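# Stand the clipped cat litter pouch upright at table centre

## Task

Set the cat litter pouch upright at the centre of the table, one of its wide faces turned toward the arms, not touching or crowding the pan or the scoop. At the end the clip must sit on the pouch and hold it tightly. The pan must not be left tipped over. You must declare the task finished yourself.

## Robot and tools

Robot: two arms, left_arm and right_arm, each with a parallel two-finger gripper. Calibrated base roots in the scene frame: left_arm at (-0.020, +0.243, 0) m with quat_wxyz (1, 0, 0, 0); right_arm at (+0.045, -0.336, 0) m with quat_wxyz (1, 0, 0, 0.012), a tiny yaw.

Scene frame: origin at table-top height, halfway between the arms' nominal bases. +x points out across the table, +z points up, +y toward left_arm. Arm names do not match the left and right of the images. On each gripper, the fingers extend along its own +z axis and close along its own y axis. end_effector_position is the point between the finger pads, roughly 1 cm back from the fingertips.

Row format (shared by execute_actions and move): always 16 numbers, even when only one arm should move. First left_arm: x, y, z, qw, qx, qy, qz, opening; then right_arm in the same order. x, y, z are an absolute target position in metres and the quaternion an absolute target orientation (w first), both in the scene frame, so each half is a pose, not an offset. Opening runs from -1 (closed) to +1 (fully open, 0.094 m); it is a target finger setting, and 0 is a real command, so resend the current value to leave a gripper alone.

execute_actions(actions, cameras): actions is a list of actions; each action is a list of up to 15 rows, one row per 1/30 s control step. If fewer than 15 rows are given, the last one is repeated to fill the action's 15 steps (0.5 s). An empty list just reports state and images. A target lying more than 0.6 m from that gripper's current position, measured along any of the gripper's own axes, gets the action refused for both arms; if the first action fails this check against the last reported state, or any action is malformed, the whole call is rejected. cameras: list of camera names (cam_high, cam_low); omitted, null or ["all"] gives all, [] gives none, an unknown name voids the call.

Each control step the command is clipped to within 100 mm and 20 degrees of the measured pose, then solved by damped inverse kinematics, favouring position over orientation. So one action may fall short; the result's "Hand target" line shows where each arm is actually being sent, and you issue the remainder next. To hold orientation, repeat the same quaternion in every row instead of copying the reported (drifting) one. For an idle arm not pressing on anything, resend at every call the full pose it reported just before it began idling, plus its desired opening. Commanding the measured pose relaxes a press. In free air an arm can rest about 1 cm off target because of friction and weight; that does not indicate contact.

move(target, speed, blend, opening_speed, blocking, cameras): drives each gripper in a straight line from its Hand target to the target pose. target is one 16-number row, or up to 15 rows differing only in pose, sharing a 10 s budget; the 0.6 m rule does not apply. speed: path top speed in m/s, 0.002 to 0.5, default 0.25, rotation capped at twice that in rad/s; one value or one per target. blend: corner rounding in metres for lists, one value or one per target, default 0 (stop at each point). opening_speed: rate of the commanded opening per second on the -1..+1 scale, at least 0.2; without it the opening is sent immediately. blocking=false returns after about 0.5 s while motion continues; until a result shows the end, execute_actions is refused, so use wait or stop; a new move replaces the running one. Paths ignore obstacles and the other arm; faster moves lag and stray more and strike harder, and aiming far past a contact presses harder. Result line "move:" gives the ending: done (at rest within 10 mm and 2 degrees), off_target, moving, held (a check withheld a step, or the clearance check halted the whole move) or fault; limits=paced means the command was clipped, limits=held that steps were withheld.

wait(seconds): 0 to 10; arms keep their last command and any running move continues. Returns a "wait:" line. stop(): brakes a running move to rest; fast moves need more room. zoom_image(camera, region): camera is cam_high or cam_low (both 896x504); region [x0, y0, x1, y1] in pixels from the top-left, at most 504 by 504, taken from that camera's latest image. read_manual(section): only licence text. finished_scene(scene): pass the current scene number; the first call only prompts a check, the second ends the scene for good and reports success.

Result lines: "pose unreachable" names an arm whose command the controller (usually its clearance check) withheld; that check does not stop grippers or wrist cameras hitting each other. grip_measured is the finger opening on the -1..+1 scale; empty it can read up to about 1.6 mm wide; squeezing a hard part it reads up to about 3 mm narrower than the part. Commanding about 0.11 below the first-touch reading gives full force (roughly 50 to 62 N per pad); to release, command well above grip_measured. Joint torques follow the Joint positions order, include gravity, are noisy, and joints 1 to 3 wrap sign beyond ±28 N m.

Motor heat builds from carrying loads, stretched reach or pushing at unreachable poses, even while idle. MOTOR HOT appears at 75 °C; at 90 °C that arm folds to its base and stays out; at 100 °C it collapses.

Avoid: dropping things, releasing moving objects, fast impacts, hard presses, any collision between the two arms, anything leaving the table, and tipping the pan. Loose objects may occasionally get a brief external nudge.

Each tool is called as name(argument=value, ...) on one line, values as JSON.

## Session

Scene 1 was done. On to scene 2.

execute_actions(actions=[])

Scene clock: 0.00 s.
left_arm: end_effector_position=(+0.1519, +0.5698, +0.2659) grip_measured=+1.000 end_effector_quat_wxyz=(+0.338, -0.338, +0.681, +0.554) | right_arm: end_effector_position=(+0.6353, -0.0179, +0.2438) grip_measured=+1.000 end_effector_quat_wxyz=(+0.546, -0.363, +0.743, -0.134)
Joint positions: left_arm=[0.766 1.104 0.682 0.213 -0.708 0.426 0.094] | right_arm=[0.557 2.307 2.156 -0.25 0.34 -0.554 0.094]
Joint velocities: left_arm=[-0.007 0.002 0.002 0.022 0.007 -0.037 0] | right_arm=[-0.002 -0.002 -0.007 -0.066 -0.007 -0.051 0]
Joint torques (N m): no reading
Motor temperatures (°C): left_arm=[29 30 33 29 28 30 28] | right_arm=[27 32 32 28 26 27 28]
Heat: left arm: 33 °C; right arm: 32 °C.
Hand target: left_arm +0.1513, +0.5695, +0.2713; +0.343, -0.341, +0.676, +0.555 | right_arm +0.6347, -0.0183, +0.2517; +0.552, -0.358, +0.742, -0.131
Tool commands: left_gripper/opening=+1.0 right_gripper/opening=+1.0

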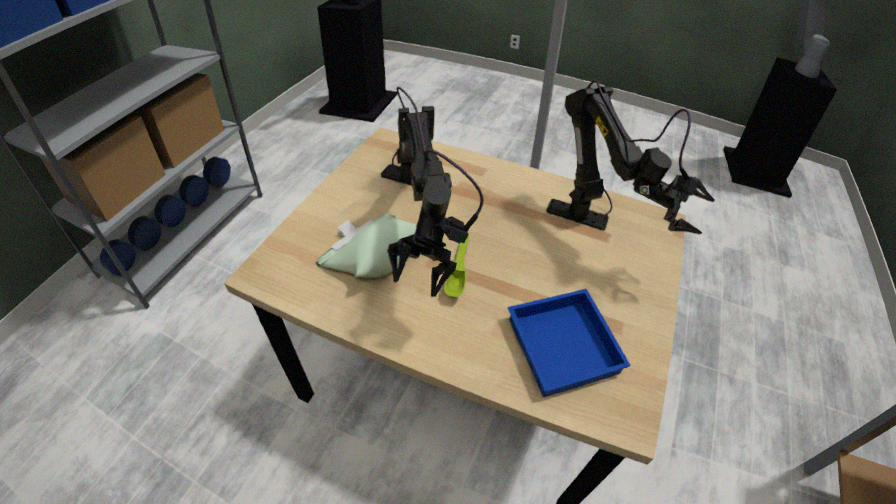

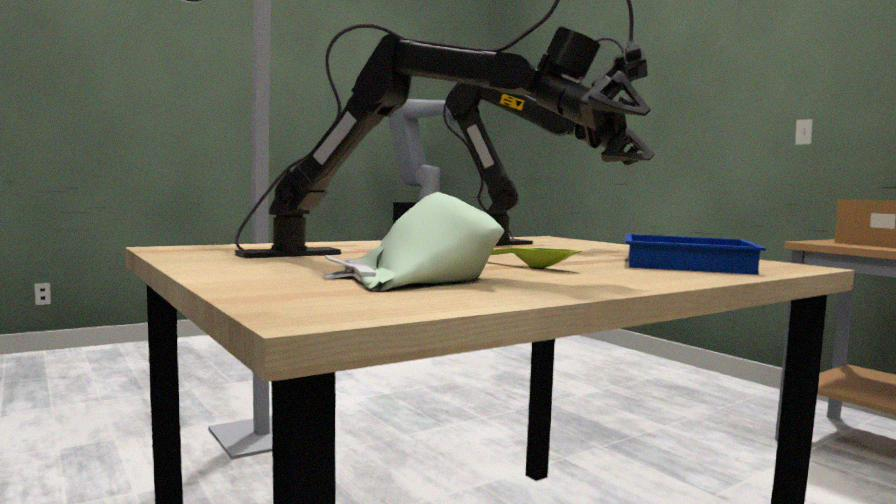

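zoom_image(camera="cam_high", region=[290, 180, 510, 320])

zoom_image(camera="cam_low", region=[300, 150, 600, 320])

Scaled by 2.291.

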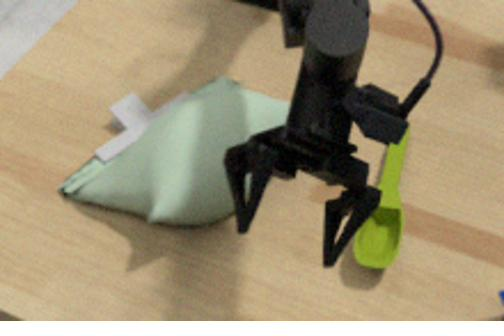

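Scaled by 1.680.

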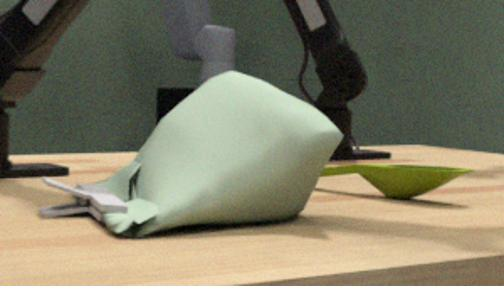

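move(target=[0.32, 0.06, 0.20, 0.0, -0.1262, 0.9920, 0.0, -0.2, 0.44, -0.42, 0.24, 0.1195, 0.2296, 0.8568, 0.4460, -0.3], speed=0.25)

zoom_image(camera="cam_high", region=[290, 180, 510, 320])

zoom_image(camera="cam_low", region=[300, 150, 600, 320])

Scene clock: 21.10 s.
left_arm: end_effector_position=(+0.3059, +0.0603, +0.2011) grip_measured=-0.199 end_effector_quat_wxyz=(+0.036, -0.143, +0.989, -0.024) | right_arm: end_effector_position=(+0.4321, -0.4214, +0.2345) grip_measured=-0.298 end_effector_quat_wxyz=(+0.130, +0.249, +0.856, +0.433)
Joint positions: left_arm=[-0.516 1.934 2.03 -1.58 -0.007 -0.802 0.038] | right_arm=[-0.615 1.986 1.944 -1.554 -0.939 -0.039 0.033]
Joint velocities: left_arm=[0.012 0.007 -0.007 -0.007 -0.095 0.037 -0.001] | right_arm=[0.002 -0.012 0.017 0.007 0.007 -0.007 0.001]
Joint torques (N m): left_arm=[-0.28 -7.54 8.18 0.55 -0.04 0.05] | right_arm=[-0.13 -8.29 7.97 0.04 -0.82 -0.18]
Motor temperatures (°C): left_arm=[29 31 38 32 28 30 28] | right_arm=[27 47 35 32 26 27 28]
Heat: left arm: 38 °C; right arm: 47 °C.
Hand target: left_arm +0.3083, +0.0574, +0.2025; +0.038, -0.140, +0.989, -0.026 | right_arm +0.4365, -0.4215, +0.2396; +0.139, +0.239, +0.855, +0.440
Off the commanded pose: left_arm 0.014 m, 5 deg | right_arm 0.010 m, 3 deg.
joint sent to its limit (left arm) — joint 4 (wrist pitch), lower limit. The joint targets are off in position and orientation.
joint sent to its limit (right arm) — joint 4 (wrist pitch), lower limit. The joint targets are off in position and orientation.
move: off_target (left_arm, right_arm)

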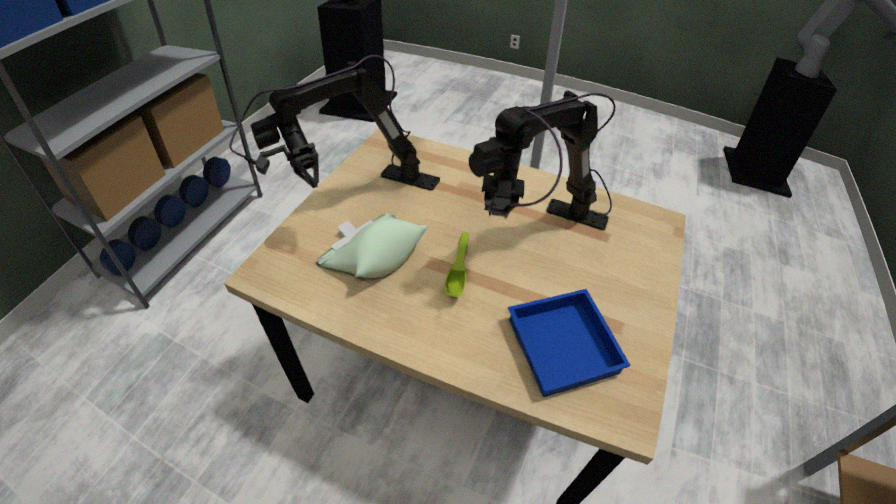

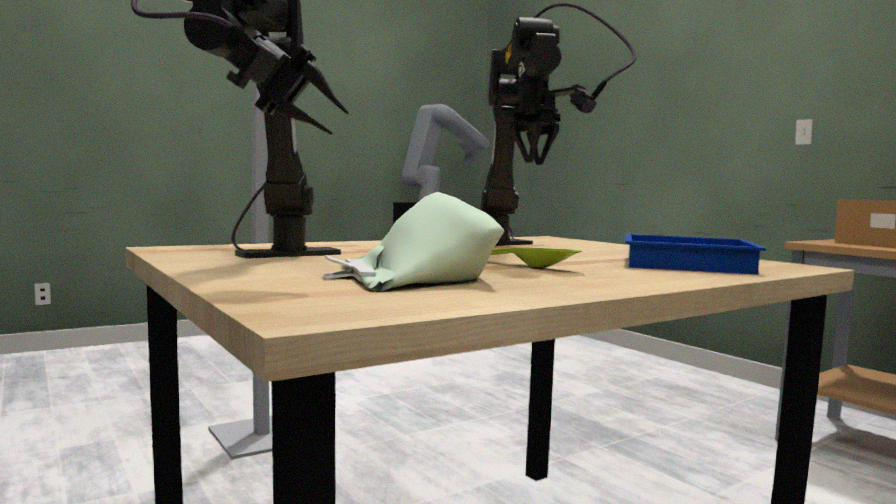

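Scaled by 2.291.

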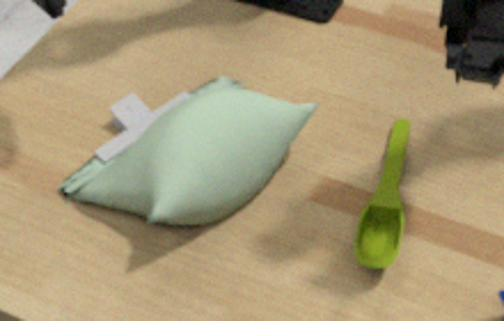

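Scaled by 1.680.

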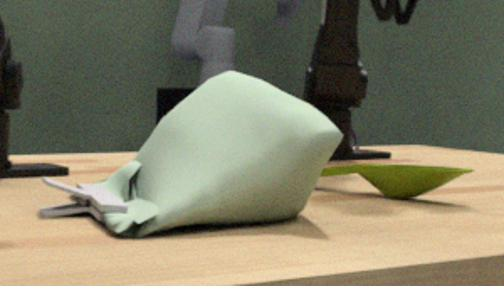

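zoom_image(camera="cam_low", region=[310, 230, 410, 300])

zoom_image(camera="cam_high", region=[300, 200, 440, 290])

Scaled by 5.040.

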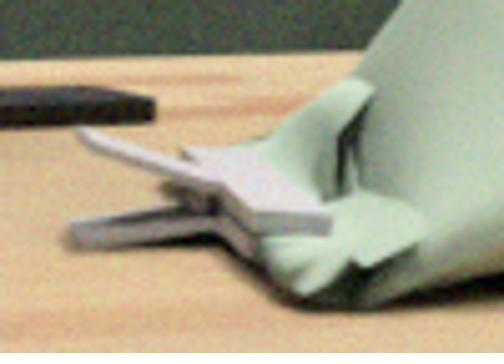

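Scaled by 3.600.

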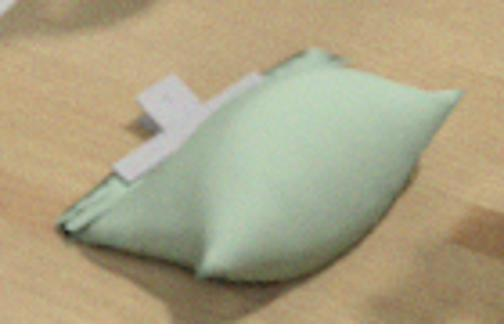

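move(target=[0.326, -0.028, 0.085, 0.0, -0.1262, 0.9920, 0.0, 0.0, 0.470, -0.432, 0.060, 0.1195, 0.2296, 0.8568, 0.4460, -0.45], speed=0.2)

zoom_image(camera="cam_high", region=[290, 180, 510, 320])

zoom_image(camera="cam_low", region=[260, 150, 560, 320])

Scene clock: 24.23 s.
left_arm: end_effector_position=(+0.3180, -0.0211, +0.0831) grip_measured=-0.001 end_effector_quat_wxyz=(-0.008, -0.125, +0.992, +0.011) | right_arm: end_effector_position=(+0.4680, -0.4377, +0.0633) grip_measured=-0.448 end_effector_quat_wxyz=(+0.117, +0.238, +0.858, +0.439)
Joint positions: left_arm=[-0.667 2.238 2.019 -1.38 -0.004 -0.918 0.047] | right_arm=[-0.6 2.244 1.652 -1.041 -0.943 -0.068 0.026]
Joint velocities: left_arm=[0.017 -0.007 0.012 -0.007 -0.007 -0.125 0.001] | right_arm=[0.002 0.002 0.017 0.037 0.022 0.037 -0.001]
Joint torques (N m): left_arm=[-0.16 -10.43 8.12 0.44 -0.03 0] | right_arm=[0.68 -10.73 4.79 0.21 -0.73 -0.15]
Motor temperatures (°C): left_arm=[29 32 38 32 28 30 28] | right_arm=[27 46 35 31 26 27 28]
Heat: left arm: 38 °C; right arm: 46 °C.
Hand target: left_arm +0.3240, -0.0264, +0.0846; +0.001, -0.127, +0.992, +0.003 | right_arm +0.4701, -0.4329, +0.0597; +0.119, +0.230, +0.857, +0.446
Off the commanded pose: left_arm 0.011 m, 2 deg | right_arm 0.007 m, 1 deg.
move: off_target (left_arm)

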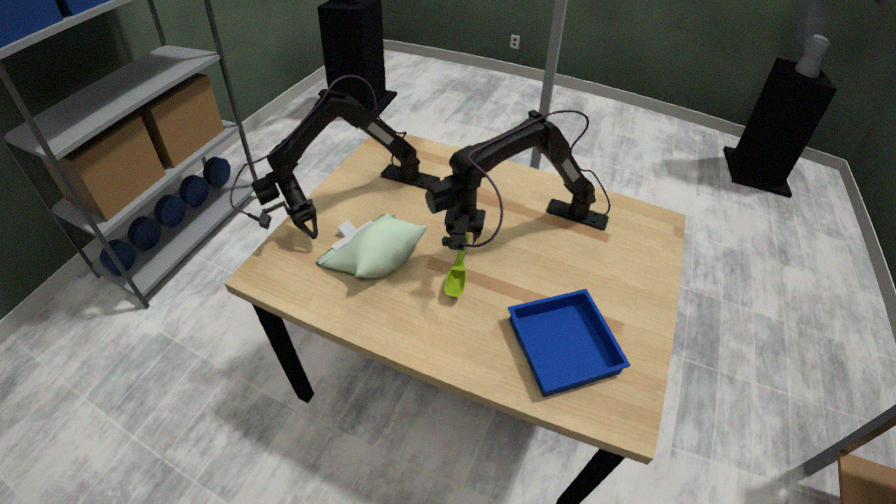

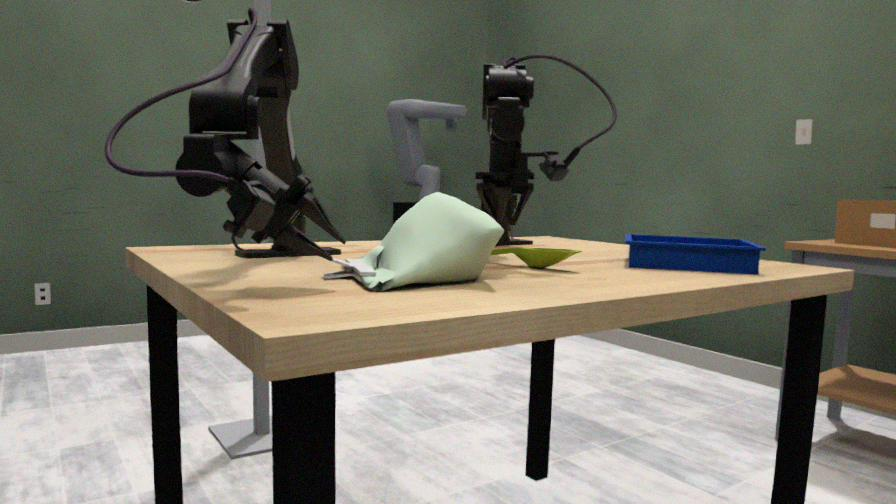

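Scaled by 2.291.

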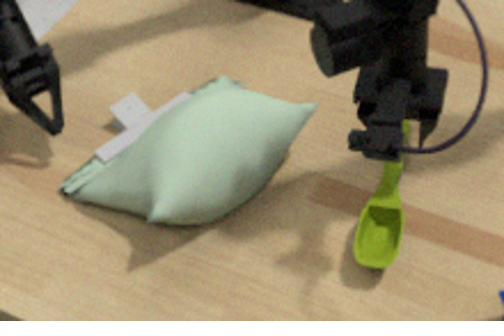

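Scaled by 1.680.

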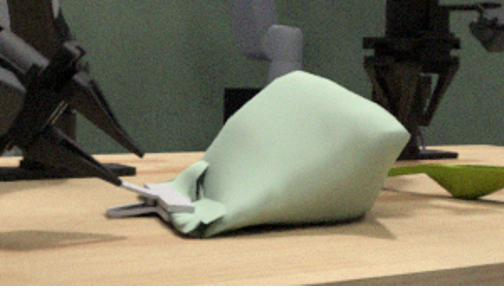

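move(target=[0.333, -0.030, 0.032, 0.0, -0.1262, 0.9920, 0.0, 0.0, 0.471, -0.430, 0.025, 0.1195, 0.2296, 0.8568, 0.4460, -0.45], speed=0.08)

zoom_image(camera="cam_high", region=[290, 180, 510, 320])

zoom_image(camera="cam_low", region=[260, 190, 460, 300])

Scene clock: 26.00 s.
left_arm: end_effector_position=(+0.3309, -0.0320, +0.0414) grip_measured=-0.001 end_effector_quat_wxyz=(+0.004, -0.125, +0.992, -0.004) | right_arm: end_effector_position=(+0.4712, -0.4364, +0.0337) grip_measured=-0.448 end_effector_quat_wxyz=(+0.125, +0.232, +0.860, +0.437)
Joint positions: left_arm=[-0.667 2.28 1.924 -1.202 0 -0.917 0.047] | right_arm=[-0.594 2.286 1.596 -0.921 -0.943 -0.063 0.026]
Joint velocities: left_arm=[0.002 0.032 -0.002 0.007 0.081 -0.081 0] | right_arm=[-0.002 0.007 -0.017 0.066 0.007 -0.066 0]
Joint torques (N m): left_arm=[0.39 -10.26 5.74 0.64 -0.04 0.05] | right_arm=[0.64 -9.76 4.08 0.22 -0.71 -0.03]
Motor temperatures (°C): left_arm=[29 33 38 32 28 30 28] | right_arm=[27 46 35 31 26 27 28]
Heat: left arm: 38 °C; right arm: 46 °C.
Hand target: left_arm +0.3322, -0.0297, +0.0319; +0.000, -0.126, +0.992, +0.000 | right_arm +0.4708, -0.4300, +0.0250; +0.119, +0.230, +0.857, +0.446
Off the commanded pose: left_arm 0.010 m, 1 deg | right_arm 0.011 m, 1 deg.
move: off_target (right_arm)

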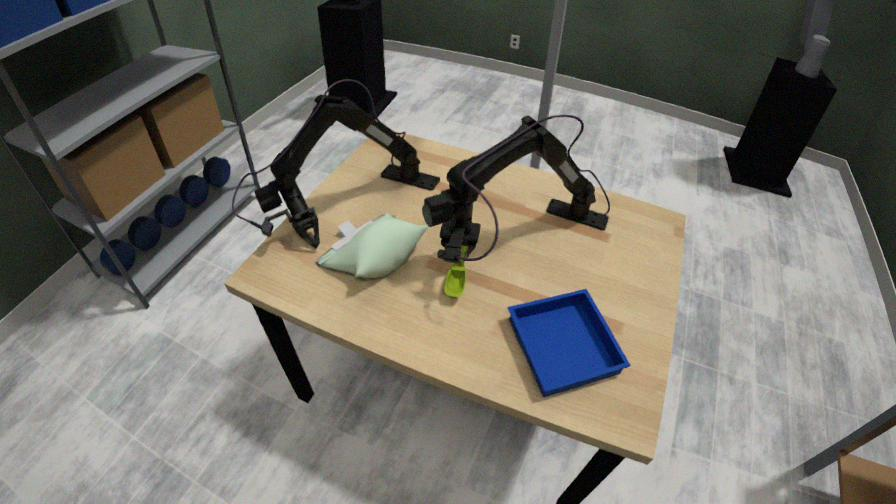

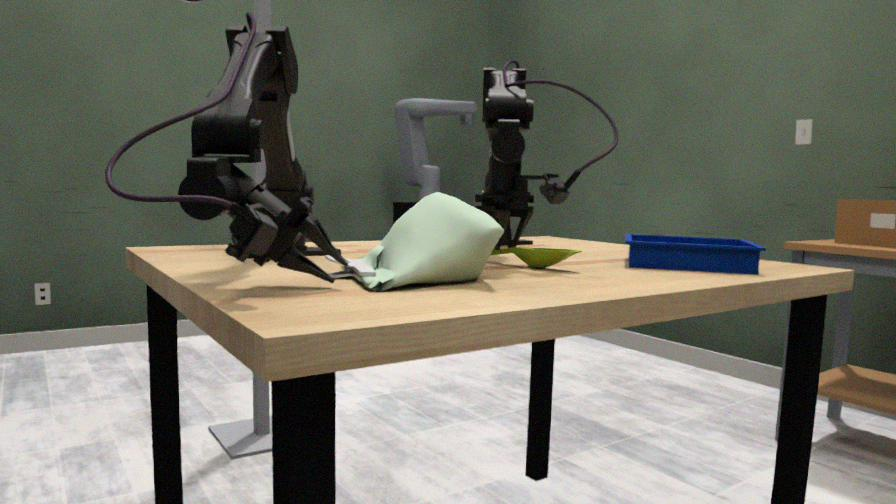

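Scaled by 2.291.

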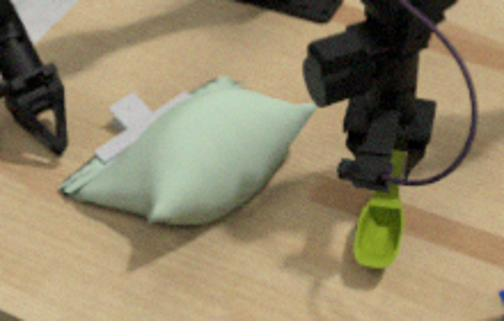

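Scaled by 2.520.

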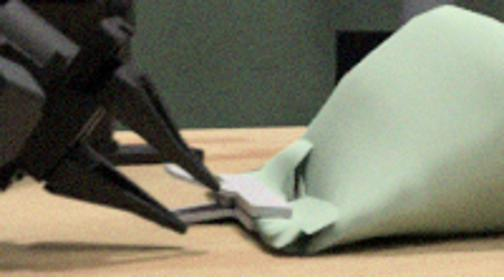

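execute_actions(actions=[])

Scene clock: 26.77 s.
left_arm: end_effector_position=(+0.3310, -0.0322, +0.0414) grip_measured=-0.001 end_effector_quat_wxyz=(+0.005, -0.125, +0.992, -0.005) | right_arm: end_effector_position=(+0.4713, -0.4365, +0.0337) grip_measured=-0.448 end_effector_quat_wxyz=(+0.125, +0.232, +0.860, +0.437)
Joint positions: left_arm=[-0.667 2.28 1.924 -1.202 0 -0.917 0.047] | right_arm=[-0.594 2.286 1.596 -0.92 -0.943 -0.063 0.026]
Joint velocities: left_arm=[0.007 0.012 -0.012 -0.037 0.051 -0.051 -0.001] | right_arm=[-0.007 0.002 -0.002 0.007 -0.007 -0.022 -0.001]
Joint torques (N m): left_arm=[0.54 -10.25 5.61 0.59 0 0.06] | right_arm=[0.61 -9.58 4.25 0.2 -0.74 -0.03]
Motor temperatures (°C): left_arm=[29 33 37 32 28 30 28] | right_arm=[27 46 35 31 26 27 28]
Heat: left arm: 37 °C; right arm: 46 °C.
Hand target: left_arm +0.3323, -0.0297, +0.0319; +0.000, -0.126, +0.992, +0.000 | right_arm +0.4709, -0.4300, +0.0250; +0.119, +0.230, +0.857, +0.446
Tool commands: left_gripper/opening=+0.0 right_gripper/opening=-0.45
Off the commanded pose: left_arm 0.010 m, 1 deg | right_arm 0.011 m, 1 deg.

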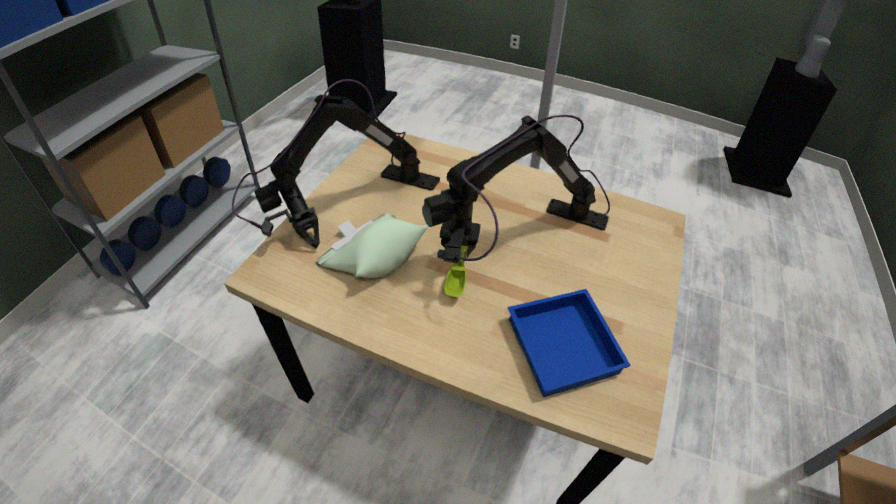

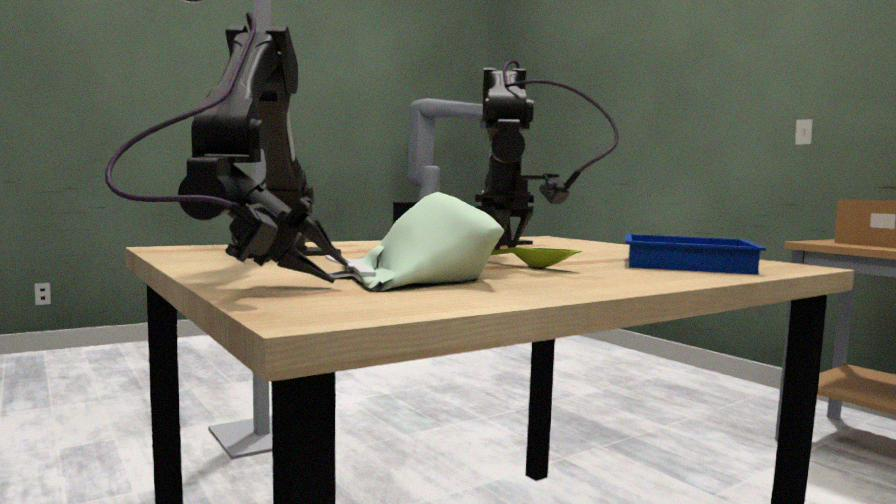

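zoom_image(camera="cam_low", region=[400, 160, 640, 300])

zoom_image(camera="cam_high", region=[400, 170, 520, 310])

Scaled by 2.100.

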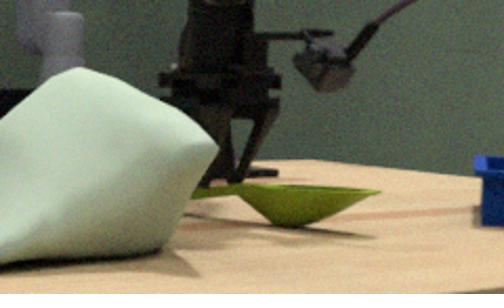

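Scaled by 3.600.

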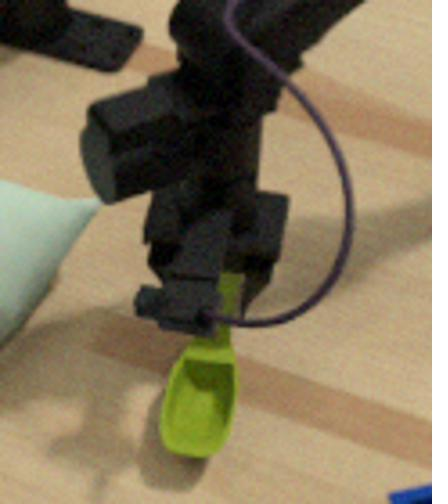

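move(target=[0.333, -0.030, 0.022, 0, -0.1262, 0.9920, 0, 0.0, 0.471, -0.430, 0.025, 0.1195, 0.2296, 0.8568, 0.4460, -0.45], speed=0.08, cameras=["cam_low"])

zoom_image(camera="cam_low", region=[400, 160, 640, 300])

Scene clock: 27.97 s.
left_arm: end_effector_position=(+0.3324, -0.0333, +0.0346) grip_measured=-0.001 end_effector_quat_wxyz=(+0.007, -0.125, +0.992, -0.007) | right_arm: end_effector_position=(+0.4714, -0.4366, +0.0337) grip_measured=-0.448 end_effector_quat_wxyz=(+0.125, +0.232, +0.860, +0.437)
Joint positions: left_arm=[-0.667 2.283 1.903 -1.169 0 -0.917 0.047] | right_arm=[-0.594 2.286 1.596 -0.919 -0.943 -0.062 0.026]
Joint velocities: left_arm=[-0.027 0.002 -0.007 0.066 -0.037 0.066 0] | right_arm=[-0.017 0.012 0.027 0.022 -0.022 0.022 0]
Joint torques (N m): left_arm=[0.53 -9.61 5.24 0.61 -0.03 0.04] | right_arm=[0.8 -9.84 4.04 0.24 -0.71 -0.1]
Motor temperatures (°C): left_arm=[29 33 37 32 28 30 28] | right_arm=[27 46 35 31 26 27 28]
Heat: left arm: 37 °C; right arm: 46 °C.
Hand target: left_arm +0.3326, -0.0298, +0.0222; +0.000, -0.126, +0.992, +0.000 | right_arm +0.4709, -0.4300, +0.0251; +0.119, +0.230, +0.857, +0.446
Off the commanded pose: left_arm 0.013 m, 1 deg | right_arm 0.011 m, 1 deg.
move: off_target (left_arm, right_arm)
Images, in order (width x height): cam_low 896x504.

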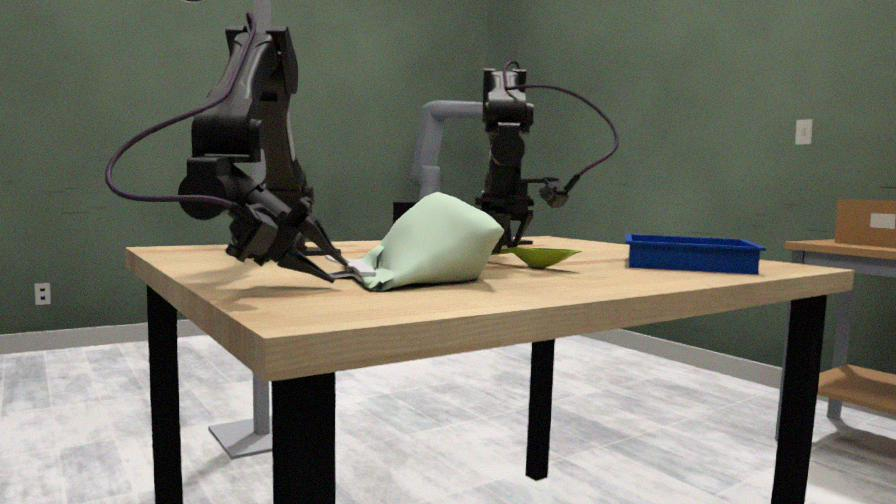

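Scaled by 2.100.

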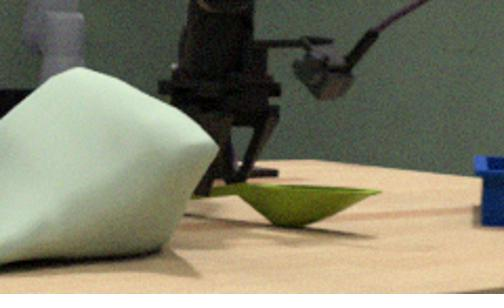

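move(target=[0.333, -0.030, 0.022, 0, -0.1262, 0.9920, 0, -0.85, 0.471, -0.430, 0.025, 0.1195, 0.2296, 0.8568, 0.4460, -0.45], speed=0.08, opening_speed=0.6)

zoom_image(camera="cam_high", region=[400, 170, 520, 310])

Scene clock: 29.73 s.
left_arm: end_effector_position=(+0.3326, -0.0335, +0.0346) grip_measured=-0.579 end_effector_quat_wxyz=(+0.008, -0.124, +0.992, -0.008) | right_arm: end_effector_position=(+0.4714, -0.4366, +0.0337) grip_measured=-0.448 end_effector_quat_wxyz=(+0.125, +0.232, +0.860, +0.437)
Joint positions: left_arm=[-0.667 2.283 1.903 -1.168 0 -0.916 0.02] | right_arm=[-0.594 2.286 1.596 -0.919 -0.943 -0.062 0.026]
Joint velocities: left_arm=[0.007 0.007 -0.012 -0.037 0.007 -0.066 0.001] | right_arm=[-0.002 0.002 0.002 -0.11 -0.007 0.066 0.001]
Joint torques (N m): left_arm=[0.55 -9.77 5.31 0.57 0.05 0.04] | right_arm=[0.79 -9.85 4.27 0.26 -0.73 -0.1]
Motor temperatures (°C): left_arm=[29 34 37 32 28 30 28] | right_arm=[27 45 35 30 26 27 28]
Heat: left arm: 37 °C; right arm: 45 °C.
Hand target: left_arm +0.3326, -0.0298, +0.0223; +0.000, -0.126, +0.992, +0.000 | right_arm +0.4708, -0.4300, +0.0251; +0.119, +0.230, +0.857, +0.446
Off the commanded pose: left_arm 0.013 m, 1 deg | right_arm 0.011 m, 1 deg.
move: off_target (left_arm, right_arm)

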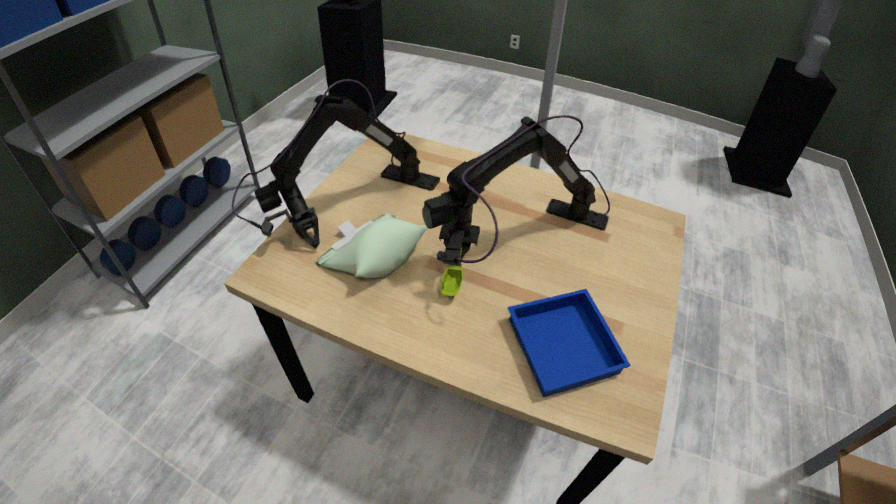

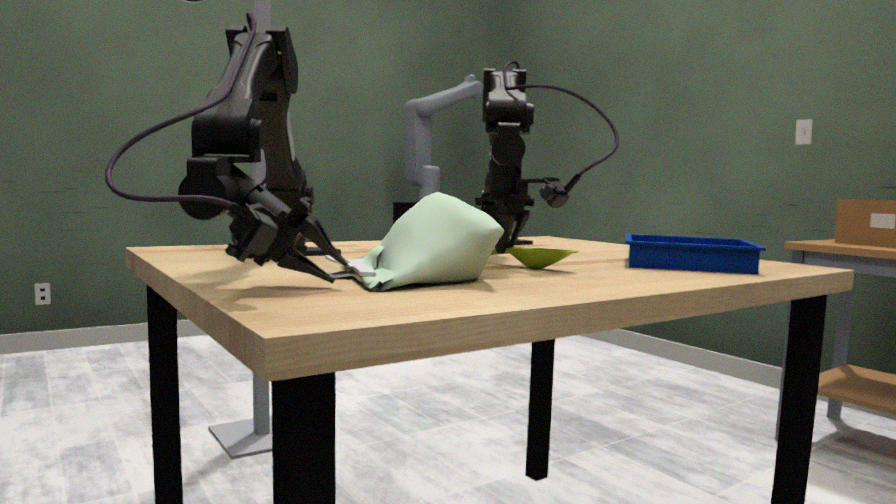

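Scaled by 3.600.

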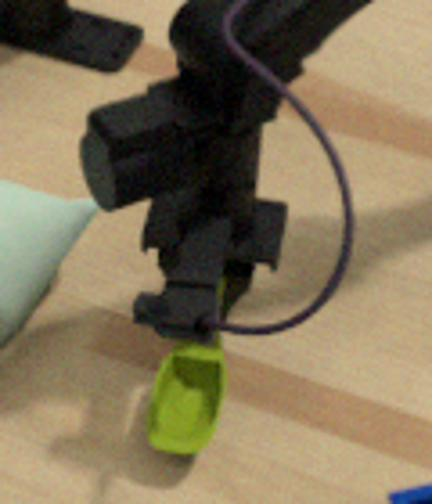

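move(target=[0.333, -0.030, 0.115, 0, -0.1262, 0.9920, 0, -0.85, 0.471, -0.430, 0.014, 0.1195, 0.2296, 0.8568, 0.4460, -0.45], speed=0.1)

zoom_image(camera="cam_low", region=[220, 180, 420, 300])

zoom_image(camera="cam_high", region=[250, 180, 410, 290])

Scene clock: 32.50 s.
left_arm: end_effector_position=(+0.3306, -0.0321, +0.1168) grip_measured=-0.579 end_effector_quat_wxyz=(+0.002, -0.124, +0.992, -0.003) | right_arm: end_effector_position=(+0.4724, -0.4369, +0.0262) grip_measured=-0.448 end_effector_quat_wxyz=(+0.128, +0.231, +0.860, +0.437)
Joint positions: left_arm=[-0.667 2.303 2.263 -1.524 0.001 -0.916 0.02] | right_arm=[-0.594 2.299 1.585 -0.888 -0.945 -0.062 0.026]
Joint velocities: left_arm=[-0.022 0.007 -0.002 0.022 0.007 0.007 -0.001] | right_arm=[-0.002 -0.002 -0.007 -0.037 -0.066 -0.037 0]
Joint torques (N m): left_arm=[0.7 -10.29 8.09 0.37 -0.03 0.04] | right_arm=[0.83 -9.17 4.04 0.28 -0.73 -0.05]
Motor temperatures (°C): left_arm=[29 35 37 31 28 30 28] | right_arm=[27 45 34 30 27 27 28]
Heat: left arm: 37 °C; right arm: 45 °C.
Hand target: left_arm +0.3337, -0.0306, +0.1152; +0.000, -0.126, +0.992, +0.000 | right_arm +0.4708, -0.4300, +0.0143; +0.119, +0.230, +0.857, +0.446
Off the commanded pose: left_arm 0.004 m, 0 deg | right_arm 0.014 m, 1 deg.
move: off_target (right_arm)

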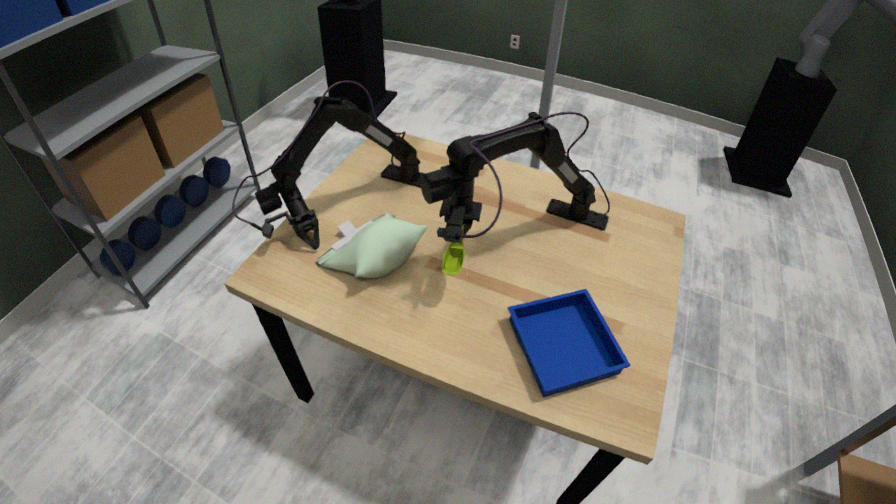

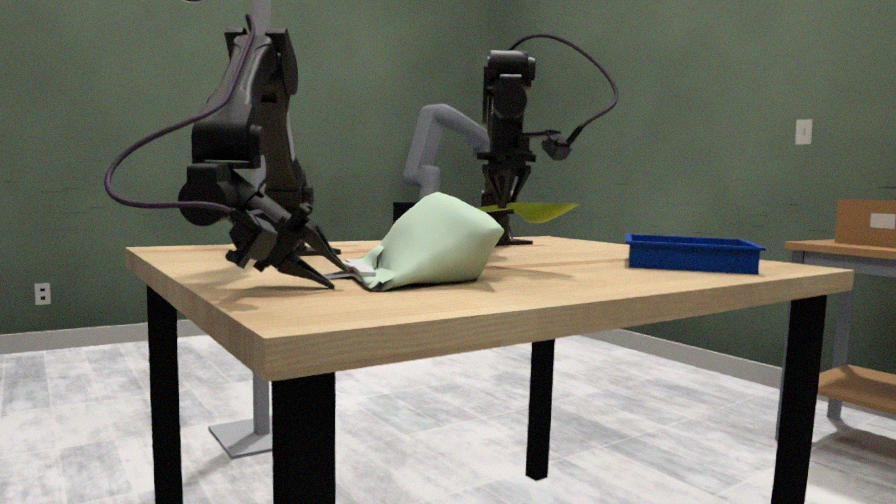

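Scaled by 2.520.

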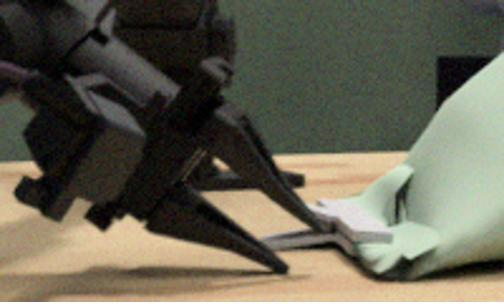

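Scaled by 3.150.

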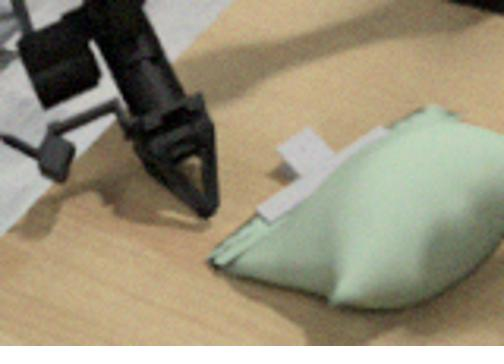

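move(target=[0.130, 0.400, 0.115, 0, -0.1262, 0.9920, 0, -0.85, 0.490, -0.396, 0.012, 0.1195, 0.2296, 0.8568, 0.4460, -0.45], speed=0.22)

zoom_image(camera="cam_low", region=[220, 180, 420, 300])

zoom_image(camera="cam_high", region=[250, 180, 410, 290])

Scene clock: 36.00 s.
left_arm: end_effector_position=(+0.1325, +0.3931, +0.1121) grip_measured=-0.579 end_effector_quat_wxyz=(+0.000, -0.127, +0.992, -0.018) | right_arm: end_effector_position=(+0.4958, -0.3997, +0.0259) grip_measured=-0.448 end_effector_quat_wxyz=(+0.129, +0.228, +0.847, +0.463)
Joint positions: left_arm=[0.798 1.374 1.066 -1.286 0.028 0.544 0.02] | right_arm=[-0.503 2.299 1.544 -0.728 -1.001 0.094 0.026]
Joint velocities: left_arm=[-0.012 0.012 -0.002 0.081 0.037 -0.095 0.002] | right_arm=[-0.012 0.002 0.002 0.022 -0.022 -0.037 -0.002]
Joint torques (N m): left_arm=[0.44 -3.07 8.49 0.33 0.1 0.06] | right_arm=[1.01 -11.23 3.23 0.37 -0.14 -0.05]
Motor temperatures (°C): left_arm=[29 35 37 31 28 30 29] | right_arm=[27 46 34 30 27 27 28]
Heat: left arm: 37 °C; right arm: 46 °C.
Hand target: left_arm +0.1373, +0.3964, +0.1176; +0.010, -0.127, +0.992, -0.018 | right_arm +0.4902, -0.3958, +0.0125; +0.118, +0.229, +0.857, +0.447
Off the commanded pose: left_arm 0.008 m, 2 deg | right_arm 0.016 m, 3 deg.
move: off_target (right_arm)

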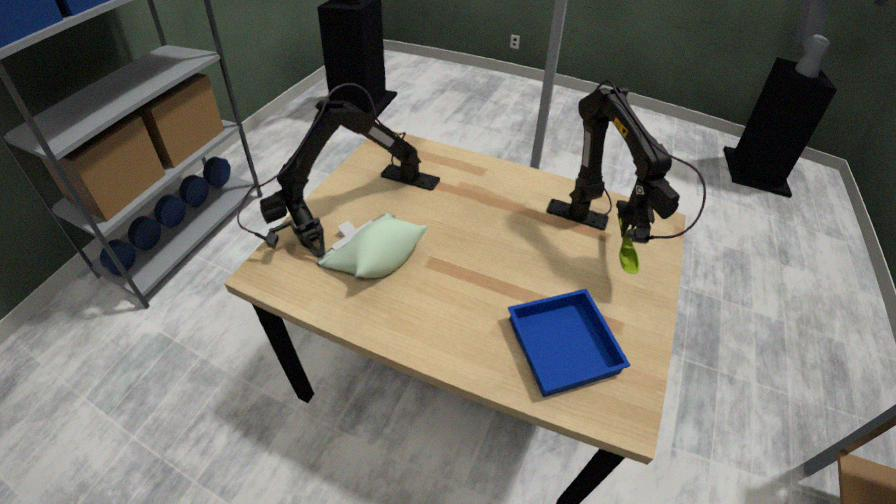

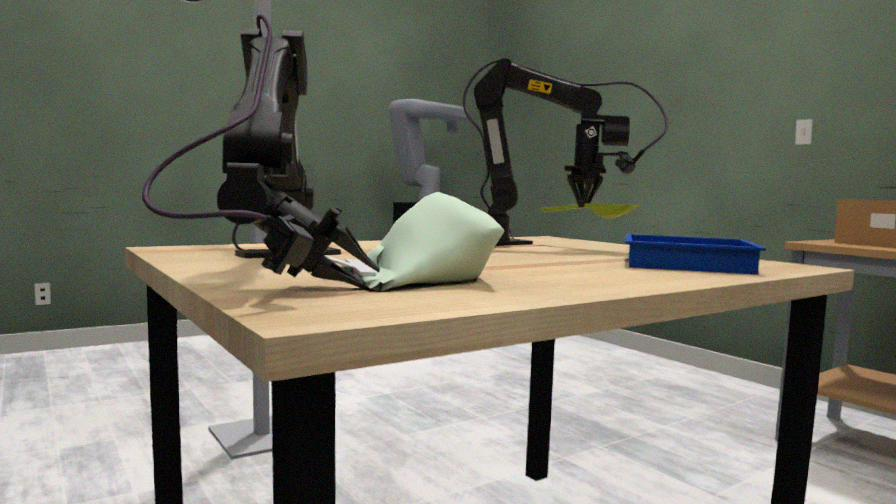

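Scaled by 2.520.

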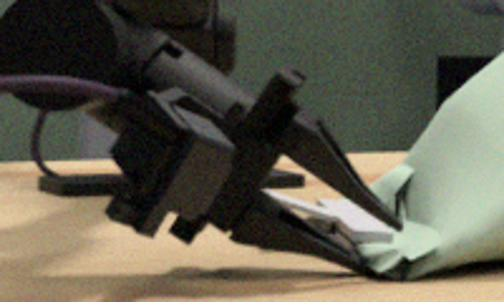

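Scaled by 3.150.

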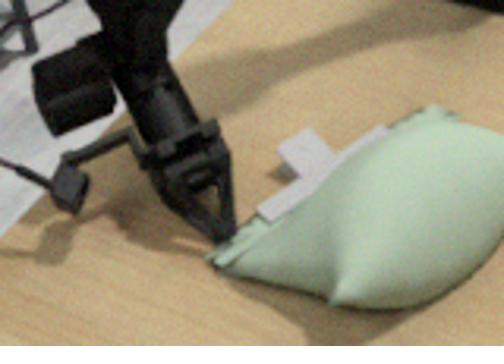

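zoom_image(camera="cam_low", region=[320, 230, 430, 300])

Scaled by 4.582.

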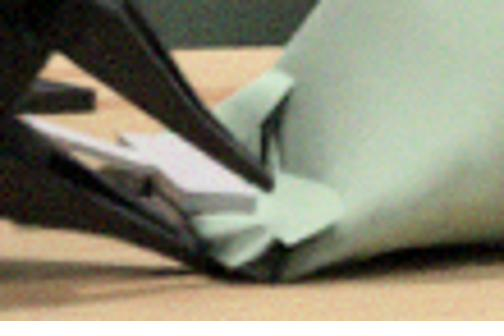

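move(target=[0.160, 0.420, 0.085, 0, -0.1262, 0.9920, 0, -0.85, 0.499, -0.370, 0.012, 0.1195, 0.2296, 0.8568, 0.4460, -0.45], speed=0.08)

zoom_image(camera="cam_low", region=[320, 230, 430, 300])

zoom_image(camera="cam_high", region=[280, 200, 390, 280])

Scene clock: 37.50 s.
left_arm: end_effector_position=(+0.1540, +0.4152, +0.0833) grip_measured=-0.579 end_effector_quat_wxyz=(-0.008, -0.126, +0.992, -0.007) | right_arm: end_effector_position=(+0.5059, -0.3789, +0.0263) grip_measured=-0.449 end_effector_quat_wxyz=(+0.135, +0.228, +0.844, +0.466)
Joint positions: left_arm=[0.78 1.508 1.066 -1.151 0.002 0.526 0.02] | right_arm=[-0.45 2.274 1.491 -0.599 -1.003 0.205 0.026]
Joint velocities: left_arm=[0.007 -0.002 -0.002 0.037 0.051 0.022 0] | right_arm=[-0.002 0.017 0.002 -0.066 0.007 -0.051 0]
Joint torques (N m): left_arm=[-0.31 -4.33 7.21 0.53 -0.06 -0.02] | right_arm=[2.32 -11.4 3.15 0.5 -0.06 -0.03]
Motor temperatures (°C): left_arm=[29 34 37 31 28 30 29] | right_arm=[27 46 34 30 26 27 28]
Heat: left arm: 37 °C; right arm: 46 °C.
Hand target: left_arm +0.1598, +0.4195, +0.0845; +0.000, -0.126, +0.992, +0.000 | right_arm +0.4991, -0.3699, +0.0125; +0.118, +0.228, +0.857, +0.447
Off the commanded pose: left_arm 0.008 m, 1 deg | right_arm 0.018 m, 3 deg.
move: off_target (right_arm)

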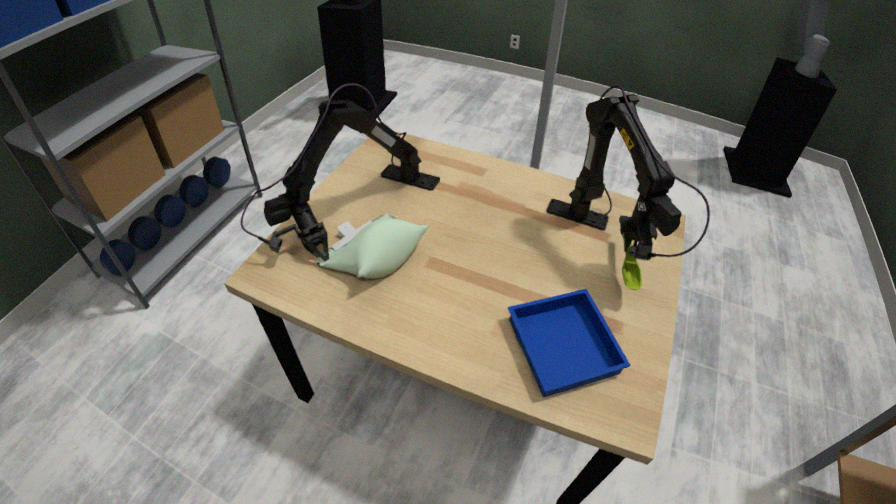

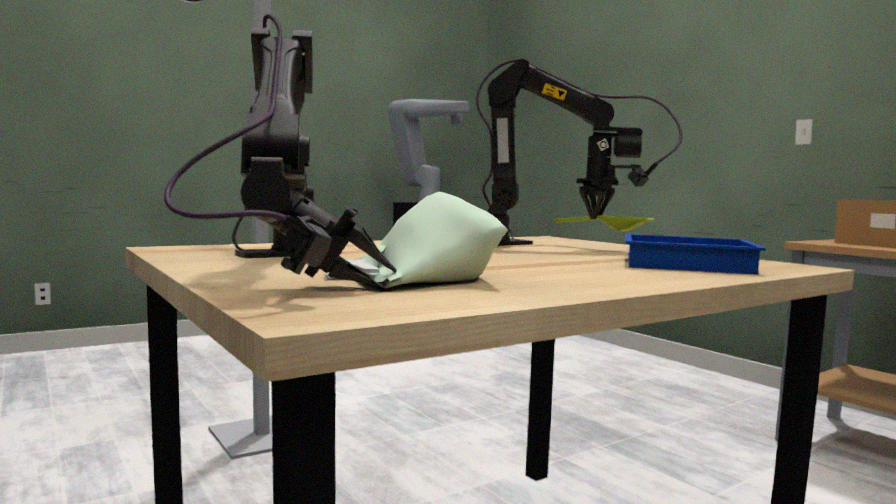

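Scaled by 4.582.

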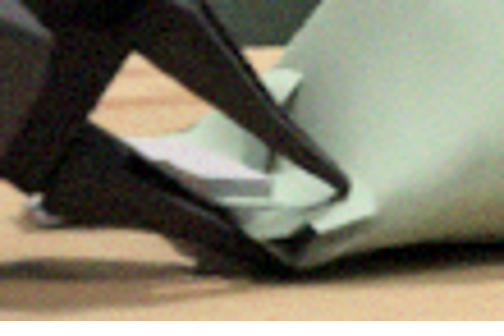

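Scaled by 4.582.

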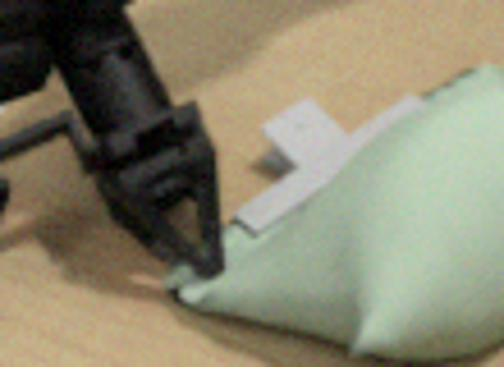

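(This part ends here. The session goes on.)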